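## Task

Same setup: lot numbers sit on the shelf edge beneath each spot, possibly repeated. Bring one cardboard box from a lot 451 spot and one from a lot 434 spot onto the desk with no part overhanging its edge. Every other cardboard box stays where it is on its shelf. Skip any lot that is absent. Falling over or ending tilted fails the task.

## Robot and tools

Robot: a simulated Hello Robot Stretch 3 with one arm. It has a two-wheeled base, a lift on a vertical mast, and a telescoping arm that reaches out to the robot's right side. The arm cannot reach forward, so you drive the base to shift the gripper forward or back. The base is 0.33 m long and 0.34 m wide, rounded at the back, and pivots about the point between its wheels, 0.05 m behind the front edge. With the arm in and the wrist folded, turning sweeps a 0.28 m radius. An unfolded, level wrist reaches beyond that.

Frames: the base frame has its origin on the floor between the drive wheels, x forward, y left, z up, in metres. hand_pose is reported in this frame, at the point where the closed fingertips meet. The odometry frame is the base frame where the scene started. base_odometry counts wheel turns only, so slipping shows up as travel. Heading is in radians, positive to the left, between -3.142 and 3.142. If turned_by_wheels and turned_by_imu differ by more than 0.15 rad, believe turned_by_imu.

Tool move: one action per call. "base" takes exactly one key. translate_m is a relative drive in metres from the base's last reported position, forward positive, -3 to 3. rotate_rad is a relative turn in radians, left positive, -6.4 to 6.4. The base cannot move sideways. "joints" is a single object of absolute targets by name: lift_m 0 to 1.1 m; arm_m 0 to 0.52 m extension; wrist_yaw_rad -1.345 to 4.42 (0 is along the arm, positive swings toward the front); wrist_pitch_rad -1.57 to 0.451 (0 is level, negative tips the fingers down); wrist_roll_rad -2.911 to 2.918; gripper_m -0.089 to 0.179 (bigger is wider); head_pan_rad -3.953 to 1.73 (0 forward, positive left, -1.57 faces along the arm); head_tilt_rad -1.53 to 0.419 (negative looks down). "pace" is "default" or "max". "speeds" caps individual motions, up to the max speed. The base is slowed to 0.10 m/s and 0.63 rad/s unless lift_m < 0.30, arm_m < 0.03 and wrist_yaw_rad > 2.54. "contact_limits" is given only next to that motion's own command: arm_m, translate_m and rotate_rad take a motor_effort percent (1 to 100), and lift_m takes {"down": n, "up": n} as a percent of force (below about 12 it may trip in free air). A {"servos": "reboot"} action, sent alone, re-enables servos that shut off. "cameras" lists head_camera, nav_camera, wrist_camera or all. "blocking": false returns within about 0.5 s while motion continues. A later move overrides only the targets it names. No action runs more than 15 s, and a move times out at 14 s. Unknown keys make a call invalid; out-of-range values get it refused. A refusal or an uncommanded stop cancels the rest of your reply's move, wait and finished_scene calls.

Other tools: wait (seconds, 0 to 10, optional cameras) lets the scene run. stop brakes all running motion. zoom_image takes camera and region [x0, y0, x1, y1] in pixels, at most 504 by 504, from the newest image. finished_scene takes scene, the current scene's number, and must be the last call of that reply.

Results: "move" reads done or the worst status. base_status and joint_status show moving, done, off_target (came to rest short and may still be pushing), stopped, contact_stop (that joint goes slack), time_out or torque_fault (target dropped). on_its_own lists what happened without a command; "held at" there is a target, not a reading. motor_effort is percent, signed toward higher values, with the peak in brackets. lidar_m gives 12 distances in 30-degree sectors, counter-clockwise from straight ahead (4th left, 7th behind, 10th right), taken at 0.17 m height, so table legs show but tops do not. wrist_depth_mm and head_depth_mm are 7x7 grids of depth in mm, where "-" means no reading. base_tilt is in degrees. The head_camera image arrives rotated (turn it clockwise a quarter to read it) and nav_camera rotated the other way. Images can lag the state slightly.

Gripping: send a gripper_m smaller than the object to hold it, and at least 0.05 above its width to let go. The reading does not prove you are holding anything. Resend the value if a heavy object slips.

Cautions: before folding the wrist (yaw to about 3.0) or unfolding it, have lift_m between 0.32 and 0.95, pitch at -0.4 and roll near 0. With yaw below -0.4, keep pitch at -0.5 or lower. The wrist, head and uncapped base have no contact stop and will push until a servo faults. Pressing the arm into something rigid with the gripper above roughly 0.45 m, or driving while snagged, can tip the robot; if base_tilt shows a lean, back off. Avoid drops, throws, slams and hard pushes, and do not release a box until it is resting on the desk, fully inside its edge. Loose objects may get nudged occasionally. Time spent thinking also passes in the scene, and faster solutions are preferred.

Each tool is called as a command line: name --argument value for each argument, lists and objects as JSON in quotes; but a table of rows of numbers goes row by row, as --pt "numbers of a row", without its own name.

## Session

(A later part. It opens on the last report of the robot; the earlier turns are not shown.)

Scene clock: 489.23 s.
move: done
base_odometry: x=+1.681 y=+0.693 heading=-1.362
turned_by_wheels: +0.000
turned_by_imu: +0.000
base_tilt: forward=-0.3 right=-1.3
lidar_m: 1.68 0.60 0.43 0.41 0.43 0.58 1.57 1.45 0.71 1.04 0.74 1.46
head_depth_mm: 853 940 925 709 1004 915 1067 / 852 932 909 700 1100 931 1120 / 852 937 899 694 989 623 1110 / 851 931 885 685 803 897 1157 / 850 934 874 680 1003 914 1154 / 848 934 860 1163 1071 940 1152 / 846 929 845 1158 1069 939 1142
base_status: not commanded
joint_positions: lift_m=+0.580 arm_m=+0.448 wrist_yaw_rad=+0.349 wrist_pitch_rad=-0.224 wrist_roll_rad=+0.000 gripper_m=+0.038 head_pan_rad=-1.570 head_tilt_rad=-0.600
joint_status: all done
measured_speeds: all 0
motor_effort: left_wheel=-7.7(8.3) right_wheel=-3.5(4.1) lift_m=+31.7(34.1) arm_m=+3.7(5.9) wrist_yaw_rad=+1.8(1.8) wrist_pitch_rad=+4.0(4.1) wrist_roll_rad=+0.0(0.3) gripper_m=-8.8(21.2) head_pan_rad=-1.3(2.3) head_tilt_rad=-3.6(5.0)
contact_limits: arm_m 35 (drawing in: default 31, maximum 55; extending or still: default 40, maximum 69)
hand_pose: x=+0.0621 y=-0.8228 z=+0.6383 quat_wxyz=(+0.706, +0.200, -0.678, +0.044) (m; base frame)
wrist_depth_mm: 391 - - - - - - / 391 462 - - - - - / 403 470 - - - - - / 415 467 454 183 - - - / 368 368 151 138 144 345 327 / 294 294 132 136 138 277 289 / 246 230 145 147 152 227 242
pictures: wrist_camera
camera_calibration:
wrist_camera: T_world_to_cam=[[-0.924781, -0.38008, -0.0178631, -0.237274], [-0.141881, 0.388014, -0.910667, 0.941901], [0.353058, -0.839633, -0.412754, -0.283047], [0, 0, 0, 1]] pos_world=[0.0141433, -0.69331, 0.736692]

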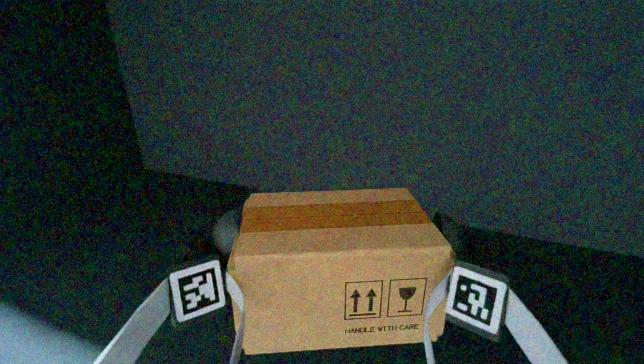

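move --joints '{"arm_m": 0.0, "gripper_m": 0.025}' --speeds '{"arm_m": 0.25}' --cameras '[]'

move --joints '{"wrist_yaw_rad": 2.6, "wrist_pitch_rad": -0.4}' --cameras '["wrist_camera"]'

move --base '{"translate_m": -1.88}' --joints '{"lift_m": 0.29}' --pace "max" --contact_limits '{"translate_m": 40}' --cameras '["wrist_camera"]'

move --base '{"rotate_rad": -1.585}' --joints '{"head_pan_rad": 0.0, "head_tilt_rad": -0.3}' --pace "max" --cameras '["nav_camera"]'

Scene clock: 520.33 s.
move: done
base_odometry: x=+1.681 y=+0.693 heading=-1.362
turned_by_wheels: +0.000
turned_by_imu: +0.000
base_tilt: forward=-0.2 right=-1.1
lidar_m: 1.67 0.59 0.43 0.42 0.43 0.58 1.56 1.45 0.71 1.04 0.74 1.46
head_depth_mm: 854 941 926 710 1007 914 1066 / 853 936 909 703 1102 936 1171 / 851 934 895 697 1101 929 1167 / 852 933 884 685 1086 920 1156 / 849 932 871 682 1081 914 621 / 849 930 861 1163 1068 936 1122 / 845 931 847 1161 1071 930 1149
base_status: not commanded
joint_positions: lift_m=+0.580 arm_m=+0.001 wrist_yaw_rad=+0.349 wrist_pitch_rad=-0.224 wrist_roll_rad=+0.000 gripper_m=+0.029 head_pan_rad=-1.570 head_tilt_rad=-0.600
joint_status: all done
measured_speeds: all 0
motor_effort: left_wheel=-8.2(8.4) right_wheel=-3.3(4.1) lift_m=+30.9(31.5) arm_m=-13.0(14.3) wrist_yaw_rad=-0.4(1.9) wrist_pitch_rad=+4.0(4.2) wrist_roll_rad=+0.0(0.3) gripper_m=-10.6(74.7) head_pan_rad=-0.7(1.8) head_tilt_rad=-3.8(4.7)
hand_pose: x=+0.0621 y=-0.3753 z=+0.6382 quat_wxyz=(+0.706, +0.200, -0.678, +0.044) (m; base frame)
wrist_depth_mm: - 464 - - - - - / - 488 - - - - - / - 505 - - - - - / - 539 492 486 457 482 477 / - 617 150 138 144 362 366 / - - 132 136 138 125 337 / 894 666 142 146 148 - -
pictures: none
No camera images: "cameras" was empty.

Scene clock: 522.47 s.
move: done
base_odometry: x=+1.681 y=+0.693 heading=-1.362
turned_by_wheels: +0.000
turned_by_imu: +0.000
base_tilt: forward=-0.3 right=-1.2
lidar_m: 1.68 0.59 0.43 0.41 0.43 0.58 1.56 1.45 0.71 1.04 0.74 1.46
head_depth_mm: 853 941 927 707 1004 910 1068 / 855 939 911 701 1101 931 1168 / 851 935 902 692 1099 932 1162 / 852 934 887 684 1088 924 1156 / 852 935 874 682 1080 916 1146 / 849 930 859 1163 1071 938 1149 / 848 929 847 1157 1065 934 1142
base_status: not commanded
joint_positions: lift_m=+0.580 arm_m=+0.001 wrist_yaw_rad=+2.597 wrist_pitch_rad=-0.420 wrist_roll_rad=+0.000 gripper_m=+0.029 head_pan_rad=-1.570 head_tilt_rad=-0.600
joint_status: all done
measured_speeds: all 0
motor_effort: left_wheel=-7.6(8.4) right_wheel=-3.3(4.2) lift_m=+30.4(31.3) arm_m=-12.5(13.4) wrist_yaw_rad=+2.6(5.3) wrist_pitch_rad=+3.3(5.5) wrist_roll_rad=-0.1(0.3) gripper_m=-10.4(11.3) head_pan_rad=-1.0(1.2) head_tilt_rad=-3.8(4.6)
hand_pose: x=+0.0949 y=+0.0461 z=+0.5921 quat_wxyz=(+0.329, +0.705, -0.044, +0.627) (m; base frame)
wrist_depth_mm: 356 393 442 498 - - - / 373 420 468 528 - - - / 401 448 505 - - - - / 428 476 525 183 - - - / 463 514 149 138 145 984 979 / 493 528 132 136 138 813 835 / 203 - 143 148 701 709 732
pictures: wrist_camera
camera_calibration:
wrist_camera: T_world_to_cam=[[0.87335, -0.486425, -0.0254945, -0.0387236], [-0.301563, -0.498854, -0.81253, 0.565233], [0.382517, 0.717311, -0.582362, 0.441626], [0, 0, 0, 1]] pos_world=[0.0353433, -0.0536505, 0.715468]

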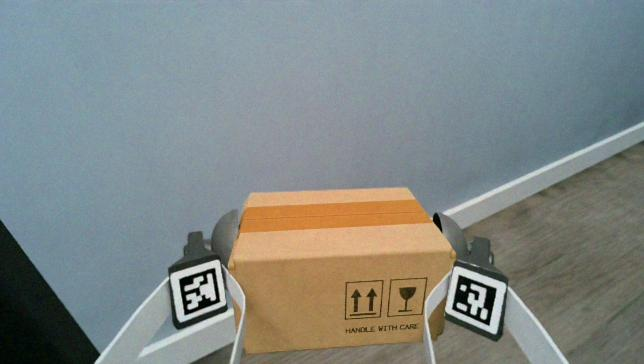

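Scene clock: 531.43 s.
move: done
base_odometry: x=+1.291 y=+2.532 heading=-1.362
turned_by_wheels: +0.000
turned_by_imu: -0.002
base_tilt: forward=-0.3 right=-1.2
lidar_m: 1.60 0.56 0.41 0.39 0.41 0.54 0.52 0.53 0.72 1.92 0.80 1.49
head_depth_mm: 1415 1400 1357 1342 1330 1311 1195 / 2072 2011 1967 1900 1742 1493 1245 / 2772 2988 3223 2508 1854 1480 1233 / 2797 3079 3330 2455 1852 1473 1231 / 2779 3044 3283 2431 1822 1461 1219 / 2782 3012 3269 2399 1819 1453 1222 / 2749 2946 3172 2397 1803 1431 1215
base_status: done
joint_positions: lift_m=+0.290 arm_m=+0.001 wrist_yaw_rad=+2.597 wrist_pitch_rad=-0.422 wrist_roll_rad=+0.000 gripper_m=+0.029 head_pan_rad=-1.570 head_tilt_rad=-0.600
joint_status: all done
measured_speeds: all 0
motor_effort: left_wheel=-7.2(16.8) right_wheel=-1.8(13.7) lift_m=+30.4(32.3) arm_m=-7.7(12.6) wrist_yaw_rad=+2.4(3.9) wrist_pitch_rad=+3.6(3.7) wrist_roll_rad=-0.1(0.4) gripper_m=-10.9(11.3) head_pan_rad=+0.2(1.1) head_tilt_rad=-3.5(4.4)
contact_limits: translate_m 40 (maximum 100)
hand_pose: x=+0.0947 y=+0.0459 z=+0.3018 quat_wxyz=(+0.329, +0.705, -0.043, +0.626) (m; base frame)
wrist_depth_mm: 340 372 418 473 535 - - / 361 399 449 516 - - - / 384 426 483 535 - 813 879 / 410 459 518 183 685 708 697 / 437 483 151 138 145 591 586 / 454 490 132 136 139 488 506 / 202 267 145 148 423 421 440
pictures: wrist_camera
camera_calibration:
wrist_camera: T_world_to_cam=[[0.873545, -0.486072, -0.0255681, -0.0460766], [-0.302051, -0.500142, -0.811556, 0.329054], [0.381687, 0.716653, -0.583716, 0.273252], [0, 0, 0, 1]] pos_world=[0.0353447, -0.0536491, 0.425369]

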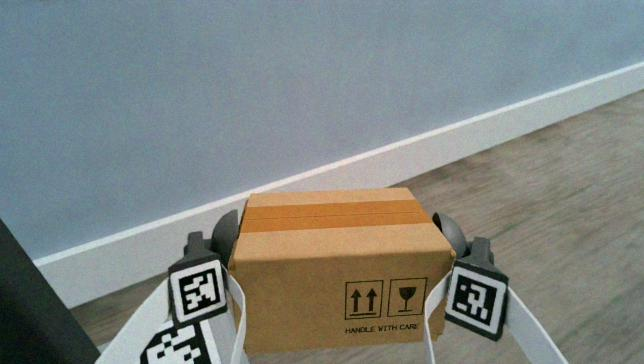

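Scene clock: 533.57 s.
move: done
base_odometry: x=+1.291 y=+2.532 heading=-2.947
turned_by_wheels: -1.585
turned_by_imu: -1.554
base_tilt: forward=-0.3 right=-1.1
lidar_m: 1.94 0.79 1.50 1.58 0.56 0.41 0.39 0.41 0.54 0.52 0.53 0.73
head_depth_mm: 1453 1419 1397 1377 1348 1334 1318 / 2147 2078 2032 1967 1942 1822 1554 / 2900 3029 3185 3287 2755 2025 1548 / 2918 3039 3166 3343 2886 1985 1547 / 2885 2998 3173 3385 2878 2005 1538 / 2891 3025 3164 3319 2866 1980 1525 / 2887 3022 3192 3228 2821 1986 1523
base_status: done
joint_positions: lift_m=+0.290 arm_m=+0.001 wrist_yaw_rad=+2.597 wrist_pitch_rad=-0.422 wrist_roll_rad=+0.000 gripper_m=+0.029 head_pan_rad=+0.007 head_tilt_rad=-0.298
joint_status: all done
measured_speeds: all 0
motor_effort: left_wheel=+6.0(14.6) right_wheel=-7.7(15.2) lift_m=+30.0(30.5) arm_m=-12.6(13.2) wrist_yaw_rad=+0.8(3.4) wrist_pitch_rad=+3.6(3.8) wrist_roll_rad=+0.1(0.3) gripper_m=-10.5(11.0) head_pan_rad=-3.1(4.4) head_tilt_rad=+3.5(7.5)
hand_pose: x=+0.0947 y=+0.0459 z=+0.3018 quat_wxyz=(+0.329, +0.705, -0.043, +0.626) (m; base frame)
wrist_depth_mm: - - - - - - - / - - - - - - - / 964 925 905 908 860 874 861 / 743 739 731 720 711 724 703 / 606 611 150 138 145 591 581 / 507 535 132 136 138 492 498 / 203 268 145 148 421 419 441
pictures: nav_camera (sideways)
camera_calibration:
nav_camera: T_world_to_cam=[[0.268451, 0.0190492, 0.963105, -1.21215], [0.0217665, -0.999669, 0.0137053, 0.0321536], [0.963047, 0.0172842, -0.268777, 0.297155], [0, 0, 0, 1]] pos_world=[0.0385293, 0.0500974, 1.24686]

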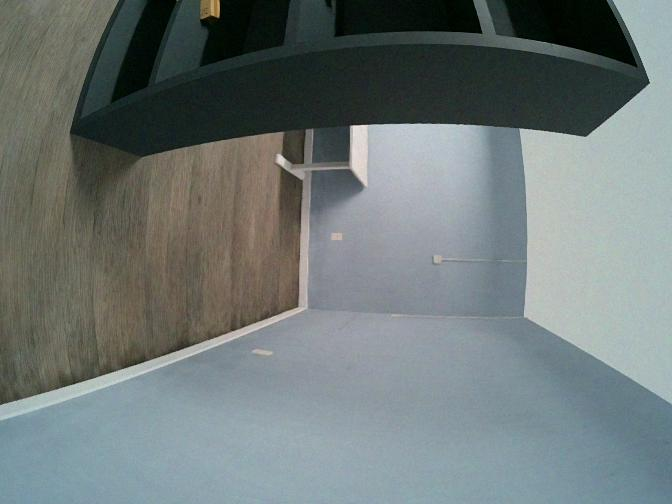

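move --base '{"translate_m": 1.95}' --pace "max" --contact_limits '{"translate_m": 40}' --cameras '[]'

move --base '{"rotate_rad": 1.602}' --joints '{"head_pan_rad": -1.0, "head_tilt_rad": -0.4}' --pace "max" --cameras '["nav_camera"]'

Scene clock: 550.30 s.
move: done
base_odometry: x=-0.622 y=+2.154 heading=-2.946
turned_by_wheels: +0.000
turned_by_imu: +0.001
base_tilt: forward=-0.3 right=-1.2
lidar_m: 1.42 1.33 1.69 3.43 1.23 1.01 2.01 0.71 0.52 0.50 0.52 0.71
head_depth_mm: 1220 1276 1324 1316 1287 1277 1262 / 1226 1275 1351 1424 1501 1557 1523 / 1222 1277 1346 1414 1492 1580 1549 / 1219 1282 1341 1410 1475 1572 1529 / 1216 1272 1334 1405 1482 1564 1523 / 1209 1268 1325 1399 1475 1564 1524 / 1204 1271 1333 1397 1471 1550 1513
base_status: done
joint_positions: lift_m=+0.290 arm_m=+0.001 wrist_yaw_rad=+2.597 wrist_pitch_rad=-0.422 wrist_roll_rad=+0.000 gripper_m=+0.029 head_pan_rad=+0.000 head_tilt_rad=-0.300
joint_status: not commanded
measured_speeds: all 0
motor_effort: left_wheel=+5.3(16.1) right_wheel=-0.9(11.3) lift_m=+26.8(29.6) arm_m=+2.9(8.6) wrist_yaw_rad=+2.5(3.3) wrist_pitch_rad=+3.7(3.8) wrist_roll_rad=+0.0(0.4) gripper_m=-10.5(11.2) head_pan_rad=-2.9(3.7) head_tilt_rad=-2.9(4.0)
contact_limits: translate_m 40 (maximum 100)
hand_pose: x=+0.0947 y=+0.0459 z=+0.3017 quat_wxyz=(+0.329, +0.705, -0.043, +0.626) (m; base frame)
wrist_depth_mm: - - - - - - - / - - - - - - - / 944 929 909 890 887 878 885 / 738 729 721 711 720 706 711 / 613 601 150 137 145 588 584 / 503 531 132 136 139 485 501 / 203 266 145 148 424 418 441
pictures: none
No camera images: "cameras" was empty.

Scene clock: 552.43 s.
move: done
base_odometry: x=-0.622 y=+2.154 heading=-1.345
turned_by_wheels: +1.602
turned_by_imu: +1.570
base_tilt: forward=-0.2 right=-1.1
lidar_m: 3.26 1.22 1.01 1.93 0.71 0.52 0.50 0.52 0.72 1.42 1.33 1.95
head_depth_mm: 1197 1250 1313 1396 1472 1572 1420 / 1262 1330 1407 1485 1588 1656 1421 / 1340 1407 1491 1592 1703 1727 1414 / 1411 1494 1597 1689 1832 1771 1396 / 1507 1606 1726 1671 1952 1689 1393 / 1614 1739 1851 1650 1475 1626 1385 / 1747 1861 2026 1630 1238 1728 1376
base_status: done
joint_positions: lift_m=+0.290 arm_m=+0.001 wrist_yaw_rad=+2.597 wrist_pitch_rad=-0.422 wrist_roll_rad=+0.000 gripper_m=+0.029 head_pan_rad=-1.005 head_tilt_rad=-0.403
joint_status: all done
measured_speeds: all 0
motor_effort: left_wheel=-6.0(15.0) right_wheel=+5.8(15.1) lift_m=+26.7(28.0) arm_m=-5.4(5.7) wrist_yaw_rad=+1.9(3.6) wrist_pitch_rad=+3.7(3.8) wrist_roll_rad=+0.0(0.3) gripper_m=-10.6(11.1) head_pan_rad=+3.2(4.9) head_tilt_rad=+0.5(6.3)
hand_pose: x=+0.0947 y=+0.0459 z=+0.3017 quat_wxyz=(+0.329, +0.705, -0.043, +0.626) (m; base frame)
wrist_depth_mm: - - - - - - - / - - - - - - - / 930 933 911 900 902 878 884 / 745 722 724 716 713 708 699 / 612 603 150 138 145 588 585 / 510 519 132 136 138 489 498 / 203 267 145 148 421 421 441
pictures: nav_camera (sideways)
camera_calibration:
nav_camera: T_world_to_cam=[[0.211478, -0.301233, 0.929804, -1.1683], [-0.835667, -0.549101, 0.012172, 0.0394459], [0.50689, -0.779581, -0.367853, 0.428884], [0, 0, 0, 1]] pos_world=[0.0626354, 0.00407996, 1.24357]

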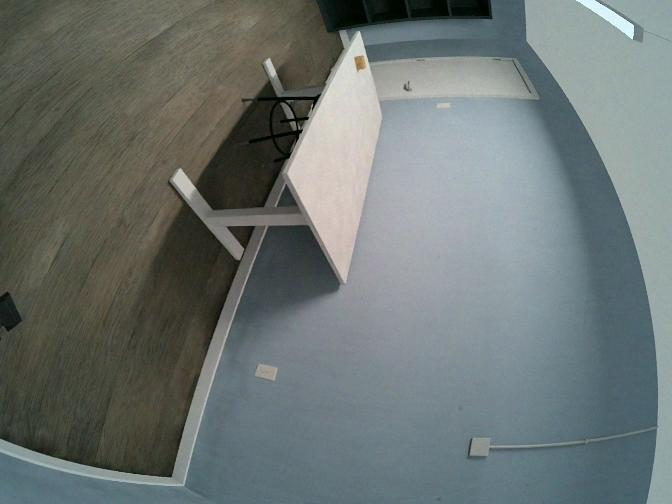

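move --base '{"translate_m": 1.08}' --joints '{"head_pan_rad": -1.57, "head_tilt_rad": -0.5}' --pace "max" --contact_limits '{"translate_m": 40}' --cameras '[]'

move --joints '{"lift_m": 0.8}' --pace "max" --cameras '["head_camera"]'

Scene clock: 570.97 s.
move: done
base_odometry: x=-0.380 y=+1.101 heading=-1.345
turned_by_wheels: +0.000
turned_by_imu: +0.000
base_tilt: forward=-0.3 right=-1.1
lidar_m: 2.70 1.21 0.89 0.86 0.89 1.63 1.57 1.64 1.48 0.98 0.97 1.45
head_depth_mm: 1184 1276 1387 1517 1707 1593 1318 / 1185 1276 1394 1502 955 1537 1323 / 1179 1268 1389 1352 942 1358 1307 / 1182 1280 1391 1340 932 1498 1308 / 1179 1281 1396 1314 928 1500 1300 / 1174 1267 1388 1306 920 1481 1293 / 1184 1275 1389 1297 914 1476 1289
base_status: done
joint_positions: lift_m=+0.290 arm_m=+0.001 wrist_yaw_rad=+2.597 wrist_pitch_rad=-0.422 wrist_roll_rad=+0.000 gripper_m=+0.029 head_pan_rad=-1.570 head_tilt_rad=-0.500
joint_status: all done
measured_speeds: all 0
motor_effort: left_wheel=+2.2(13.6) right_wheel=+3.0(13.7) lift_m=+25.1(26.4) arm_m=-11.4(13.3) wrist_yaw_rad=+1.5(3.9) wrist_pitch_rad=+3.6(3.8) wrist_roll_rad=-0.1(0.4) gripper_m=-10.8(11.4) head_pan_rad=+3.5(6.4) head_tilt_rad=-4.8(7.4)
contact_limits: translate_m 40 (maximum 100)
hand_pose: x=+0.0947 y=+0.0459 z=+0.3017 quat_wxyz=(+0.329, +0.705, -0.043, +0.626) (m; base frame)
wrist_depth_mm: - - - 946 - - - / - - - - - - - / - 834 871 896 899 875 869 / 741 726 728 722 712 703 703 / 611 603 150 138 144 591 584 / 503 516 132 136 139 489 496 / 202 267 144 149 418 418 438
pictures: none
No camera images: "cameras" was empty.

Scene clock: 575.17 s.
move: done
base_odometry: x=-0.380 y=+1.101 heading=-1.345
turned_by_wheels: +0.000
turned_by_imu: +0.000
base_tilt: forward=-0.4 right=-1.3
lidar_m: 2.71 1.21 0.89 0.86 0.89 1.63 1.58 1.64 1.48 0.98 0.98 1.45
head_depth_mm: 1178 1283 1390 1528 1700 1581 1329 / 1182 1273 1396 1507 949 1515 1324 / 1183 1274 1392 1346 940 1326 1311 / 1177 1270 1392 1336 934 1506 1300 / 1181 1279 1383 1322 926 1495 1302 / 1177 1280 1387 1303 920 1489 1292 / 1179 1276 1395 1293 912 1482 1289
base_status: not commanded
joint_positions: lift_m=+0.800 arm_m=+0.001 wrist_yaw_rad=+2.597 wrist_pitch_rad=-0.422 wrist_roll_rad=+0.000 gripper_m=+0.029 head_pan_rad=-1.570 head_tilt_rad=-0.500
joint_status: all done
measured_speeds: all 0
motor_effort: left_wheel=+2.3(2.7) right_wheel=+2.6(3.4) lift_m=+29.2(34.8) arm_m=-9.8(11.5) wrist_yaw_rad=+1.6(3.8) wrist_pitch_rad=+3.6(3.9) wrist_roll_rad=-0.1(0.3) gripper_m=-10.7(11.0) head_pan_rad=+3.5(4.3) head_tilt_rad=-4.5(5.3)
contact_limits: translate_m 40 (maximum 100)
hand_pose: x=+0.0946 y=+0.0459 z=+0.8117 quat_wxyz=(+0.329, +0.705, -0.043, +0.626) (m; base frame)
wrist_depth_mm: - - - 945 - - - / - - - - - - - / - - - - - - - / - - - - - - - / - - 150 138 145 - - / - - 132 136 138 - - / 203 934 145 148 920 911 964
pictures: head_camera (sideways)
camera_calibration:
head_camera: T_world_to_cam=[[-0.0466171, 0.432321, -0.900514, 1.18756], [0.997505, -0.0276992, -0.064936, 0.0780435], [-0.0530167, -0.901294, -0.429951, 0.515475], [0, 0, 0, 1]] pos_world=[0.0048409, -0.0466526, 1.29612]

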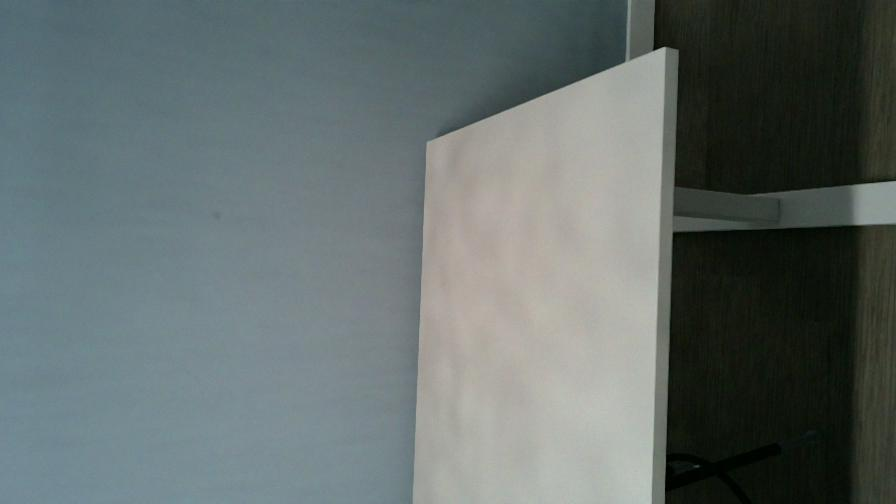

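move --joints '{"wrist_yaw_rad": 0.0, "arm_m": 0.38}' --speeds '{"arm_m": 0.22}' --cameras '[]'

move --joints '{"wrist_pitch_rad": -0.2, "lift_m": 0.705}' --cameras '[]'

move --joints '{"lift_m": 0.695}' --speeds '{"lift_m": 0.04}' --cameras '["wrist_camera", "head_camera"]'

Scene clock: 588.20 s.
move: done
base_odometry: x=-0.380 y=+1.101 heading=-1.345
turned_by_wheels: +0.000
turned_by_imu: +0.000
base_tilt: forward=-0.3 right=-1.1
lidar_m: 2.70 1.21 0.89 0.86 0.89 1.63 1.57 1.63 1.48 0.98 0.98 1.45
head_depth_mm: 1180 1272 1390 1534 1692 1538 304 / 1180 1286 1392 1513 511 365 1253 / 1178 1275 1390 1341 538 1332 1308 / 1179 1286 1388 1337 565 1501 1301 / 1184 1273 1384 1322 924 1493 1293 / 1180 1274 1388 1306 919 1477 1294 / 1181 1276 1391 1282 908 1480 1285
base_status: not commanded
joint_positions: lift_m=+0.800 arm_m=+0.380 wrist_yaw_rad=+0.003 wrist_pitch_rad=-0.422 wrist_roll_rad=+0.000 gripper_m=+0.029 head_pan_rad=-1.570 head_tilt_rad=-0.500
joint_status: all done
measured_speeds: all 0
motor_effort: left_wheel=+2.1(2.6) right_wheel=+2.7(3.4) lift_m=+28.1(28.4) arm_m=+12.7(15.3) wrist_yaw_rad=-3.0(6.2) wrist_pitch_rad=+3.6(3.8) wrist_roll_rad=+0.0(0.4) gripper_m=-10.3(11.0) head_pan_rad=+3.2(3.8) head_tilt_rad=-4.0(5.0)
contact_limits: translate_m 40 (maximum 100)
hand_pose: x=-0.0209 y=-0.7488 z=+0.8117 quat_wxyz=(+0.692, +0.149, -0.691, -0.148) (m; base frame)
wrist_depth_mm: - - - - - - - / - - - - - - - / - - - - - - - / - - - 184 - - - / - - 150 138 145 - - / - - 132 136 139 - - / - - 140 147 148 - -
pictures: none
No camera images: "cameras" was empty.

Scene clock: 589.90 s.
move: done
base_odometry: x=-0.380 y=+1.101 heading=-1.345
turned_by_wheels: +0.000
turned_by_imu: +0.000
base_tilt: forward=-0.4 right=-1.3
lidar_m: 2.70 1.21 0.89 0.86 0.89 1.63 1.57 1.63 1.48 0.98 0.97 1.45
head_depth_mm: 1183 1282 1393 1528 1690 1578 1330 / 1190 1274 1386 1512 948 789 388 / 1183 1279 1394 1347 614 590 1277 / 1180 1276 1395 1329 703 1458 1304 / 1181 1267 1384 1320 923 1498 1298 / 1176 1278 1385 1302 921 1486 1295 / 1175 1272 1379 1293 914 1471 1284
base_status: not commanded
joint_positions: lift_m=+0.705 arm_m=+0.380 wrist_yaw_rad=+0.003 wrist_pitch_rad=-0.231 wrist_roll_rad=+0.000 gripper_m=+0.029 head_pan_rad=-1.570 head_tilt_rad=-0.500
joint_status: all done
measured_speeds: all 0
motor_effort: left_wheel=+1.9(2.5) right_wheel=+2.3(3.3) lift_m=+23.6(26.9) arm_m=+8.6(12.8) wrist_yaw_rad=-2.9(4.3) wrist_pitch_rad=+5.3(7.6) wrist_roll_rad=-0.1(0.3) gripper_m=-11.0(11.2) head_pan_rad=+3.5(3.6) head_tilt_rad=-4.0(5.0)
contact_limits: translate_m 40 (maximum 100)
hand_pose: x=-0.0208 y=-0.7689 z=+0.7615 quat_wxyz=(+0.703, +0.083, -0.702, -0.081) (m; base frame)
wrist_depth_mm: - - - - - - - / - - - - - - - / - - - - - - - / - - - 183 - - - / - - 150 138 145 - - / - - 132 136 139 - - / - - 141 146 148 - -
pictures: none
No camera images: "cameras" was empty.

Scene clock: 590.63 s.
move: done
base_odometry: x=-0.380 y=+1.101 heading=-1.345
turned_by_wheels: +0.000
turned_by_imu: +0.000
base_tilt: forward=-0.4 right=-1.4
lidar_m: 2.69 1.21 0.89 0.85 0.89 1.63 1.57 1.63 1.48 0.98 0.97 1.45
head_depth_mm: 1180 1280 1387 1527 1695 1586 1328 / 1184 1271 1382 1509 949 788 394 / 1180 1277 1390 1351 940 587 1281 / 1183 1274 1393 1336 853 1421 1304 / 1184 1280 1392 1314 925 1505 1300 / 1182 1275 1387 1310 922 1491 1294 / 1180 1275 1385 1290 911 1476 1287
base_status: not commanded
joint_positions: lift_m=+0.695 arm_m=+0.380 wrist_yaw_rad=+0.003 wrist_pitch_rad=-0.222 wrist_roll_rad=+0.000 gripper_m=+0.029 head_pan_rad=-1.570 head_tilt_rad=-0.500
joint_status: all done
measured_speeds: all 0
motor_effort: left_wheel=+2.1(2.8) right_wheel=+2.2(3.3) lift_m=+23.3(24.7) arm_m=+7.1(8.9) wrist_yaw_rad=-2.5(4.1) wrist_pitch_rad=+3.6(5.3) wrist_roll_rad=-0.1(0.2) gripper_m=-10.7(11.3) head_pan_rad=+3.4(3.8) head_tilt_rad=-4.1(4.7)
contact_limits: translate_m 40 (maximum 100)
hand_pose: x=-0.0208 y=-0.7696 z=+0.7539 quat_wxyz=(+0.703, +0.079, -0.702, -0.078) (m; base frame)
wrist_depth_mm: - - - - - - - / - - - - - - - / - - - - - - - / - - - 181 - - - / - - 148 144 144 - - / - - 132 136 139 - - / - - 141 147 149 - -
pictures: head_camera (sideways), wrist_camera
camera_calibration:
head_camera: T_world_to_cam=[[-0.0466171, 0.432321, -0.900514, 1.18756], [0.997505, -0.0276992, -0.064936, 0.0780435], [-0.0530167, -0.901294, -0.429951, 0.515475], [0, 0, 0, 1]] pos_world=[0.0048409, -0.0466526, 1.29612]
wrist_camera: T_world_to_cam=[[-0.998879, -0.0438538, -0.0178014, -0.0344886], [-0.00179952, 0.411038, -0.911616, 1.03608], [0.0472949, -0.910563, -0.410657, -0.224043], [0, 0, 0, 1]] pos_world=[-0.0219894, -0.631386, 0.851889]

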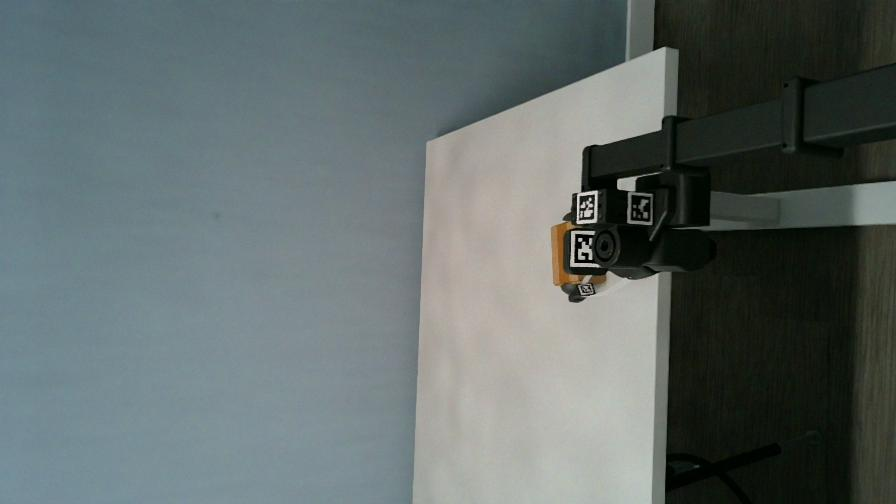

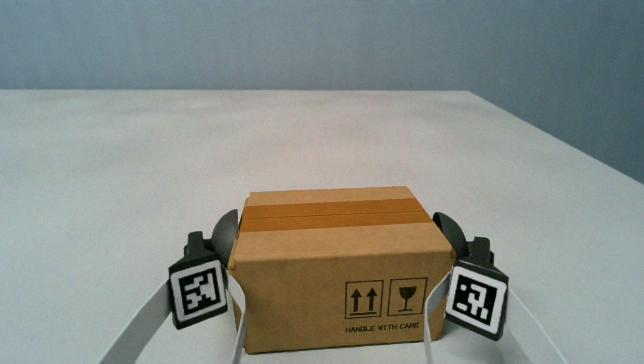

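move --joints '{"gripper_m": 0.179}' --cameras '[]'

move --joints '{"arm_m": 0.0}' --pace "max" --cameras '["nav_camera", "wrist_camera"]'

Scene clock: 597.67 s.
move: done
base_odometry: x=-0.380 y=+1.101 heading=-1.345
turned_by_wheels: +0.000
turned_by_imu: +0.000
base_tilt: forward=-0.4 right=-1.2
lidar_m: 2.70 1.21 0.89 0.86 0.89 1.63 1.57 1.63 1.48 0.99 0.97 1.45
head_depth_mm: 1176 1281 1400 1530 1688 1575 1327 / 1181 1274 1390 1503 948 791 393 / 1180 1279 1382 1345 942 588 1273 / 1183 1276 1390 1328 770 796 1309 / 1177 1273 1387 1324 927 1497 1291 / 1178 1276 1397 1302 916 1490 1296 / 1180 1277 1383 1289 912 1483 1289
base_status: not commanded
joint_positions: lift_m=+0.695 arm_m=+0.380 wrist_yaw_rad=+0.002 wrist_pitch_rad=-0.222 wrist_roll_rad=+0.000 gripper_m=+0.179 head_pan_rad=-1.570 head_tilt_rad=-0.500
joint_status: all done
measured_speeds: all 0
motor_effort: left_wheel=+2.1(2.7) right_wheel=+2.2(3.4) lift_m=+31.0(31.4) arm_m=-4.2(4.6) wrist_yaw_rad=-1.2(3.5) wrist_pitch_rad=+3.5(3.6) wrist_roll_rad=-0.2(0.3) gripper_m=+0.8(83.6) head_pan_rad=+3.1(3.6) head_tilt_rad=-3.5(4.5)
contact_limits: translate_m 40 (maximum 100)
hand_pose: x=-0.0211 y=-0.7697 z=+0.7539 quat_wxyz=(+0.703, +0.079, -0.702, -0.078) (m; base frame)
wrist_depth_mm: - - - - - - - / - - - - - - - / - - - - - - - / - - - 181 - - - / - 143 146 145 145 - - / - 126 134 136 140 - - / - - 142 147 150 - 105
pictures: none
No camera images: "cameras" was empty.

Scene clock: 599.90 s.
move: done
base_odometry: x=-0.380 y=+1.101 heading=-1.345
turned_by_wheels: +0.000
turned_by_imu: +0.000
base_tilt: forward=-0.4 right=-1.1
lidar_m: 2.70 1.21 0.89 0.86 0.89 1.63 1.57 1.63 1.48 0.98 0.98 1.45
head_depth_mm: 1181 1281 1393 1536 1699 1583 1320 / 1182 1275 1392 1509 950 1521 1321 / 1178 1276 1399 1341 942 1325 1314 / 1182 1276 1388 1335 863 1514 1312 / 1181 1278 1389 1319 927 1497 1301 / 1175 1276 1385 1301 920 1486 1287 / 1180 1275 1383 1294 913 1474 1286
base_status: not commanded
joint_positions: lift_m=+0.695 arm_m=+0.001 wrist_yaw_rad=+0.002 wrist_pitch_rad=-0.221 wrist_roll_rad=+0.000 gripper_m=+0.179 head_pan_rad=-1.570 head_tilt_rad=-0.500
joint_status: all done
measured_speeds: all 0
motor_effort: left_wheel=+2.1(2.6) right_wheel=+2.4(3.2) lift_m=+23.8(31.4) arm_m=-12.8(14.5) wrist_yaw_rad=-3.2(3.4) wrist_pitch_rad=+3.3(3.6) wrist_roll_rad=-0.1(0.4) gripper_m=+0.7(1.0) head_pan_rad=+2.8(3.8) head_tilt_rad=-4.0(4.6)
contact_limits: translate_m 40 (maximum 100)
hand_pose: x=-0.0211 y=-0.3903 z=+0.7541 quat_wxyz=(+0.703, +0.079, -0.702, -0.078) (m; base frame)
wrist_depth_mm: - - - - - - - / - - - - - - - / - - - 493 - - - / - - - - - - - / - - - - - - - / 123 140 - - - - - / 118 - - - - - 105
pictures: nav_camera (sideways), wrist_camera
camera_calibration:
nav_camera: T_world_to_cam=[[0.0173981, -0.456099, 0.889759, -1.11488], [-0.999789, -0.0176331, 0.0105107, 0.042632], [0.0108953, -0.889754, -0.45631, 0.547064], [0, 0, 0, 1]] pos_world=[0.0560594, -0.0209898, 1.24116]
wrist_camera: T_world_to_cam=[[-0.998931, -0.0426651, -0.0177743, -0.0176721], [-0.00129065, 0.410163, -0.912011, 0.88035], [0.0462014, -0.911014, -0.409779, 0.120585], [0, 0, 0, 1]] pos_world=[-0.0220882, -0.251986, 0.851988]

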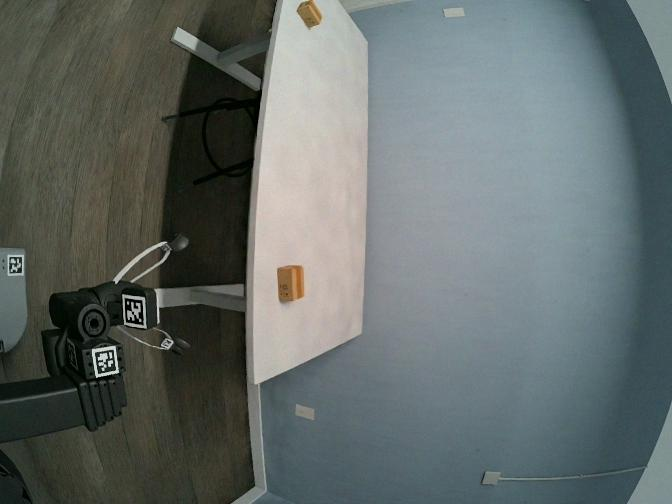

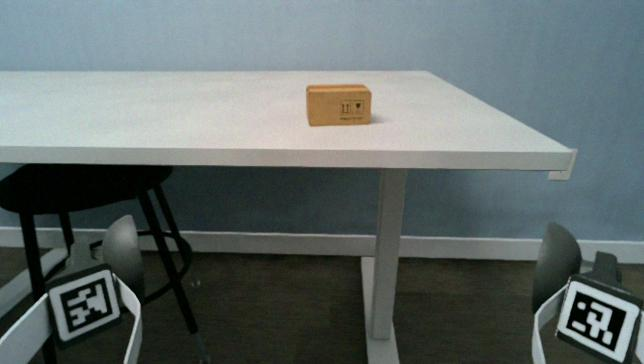

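Both boxes are on the desk, well inside its edges, and nothing else has been moved.

finished_scene --scene 2

The scene is finished: the task was done.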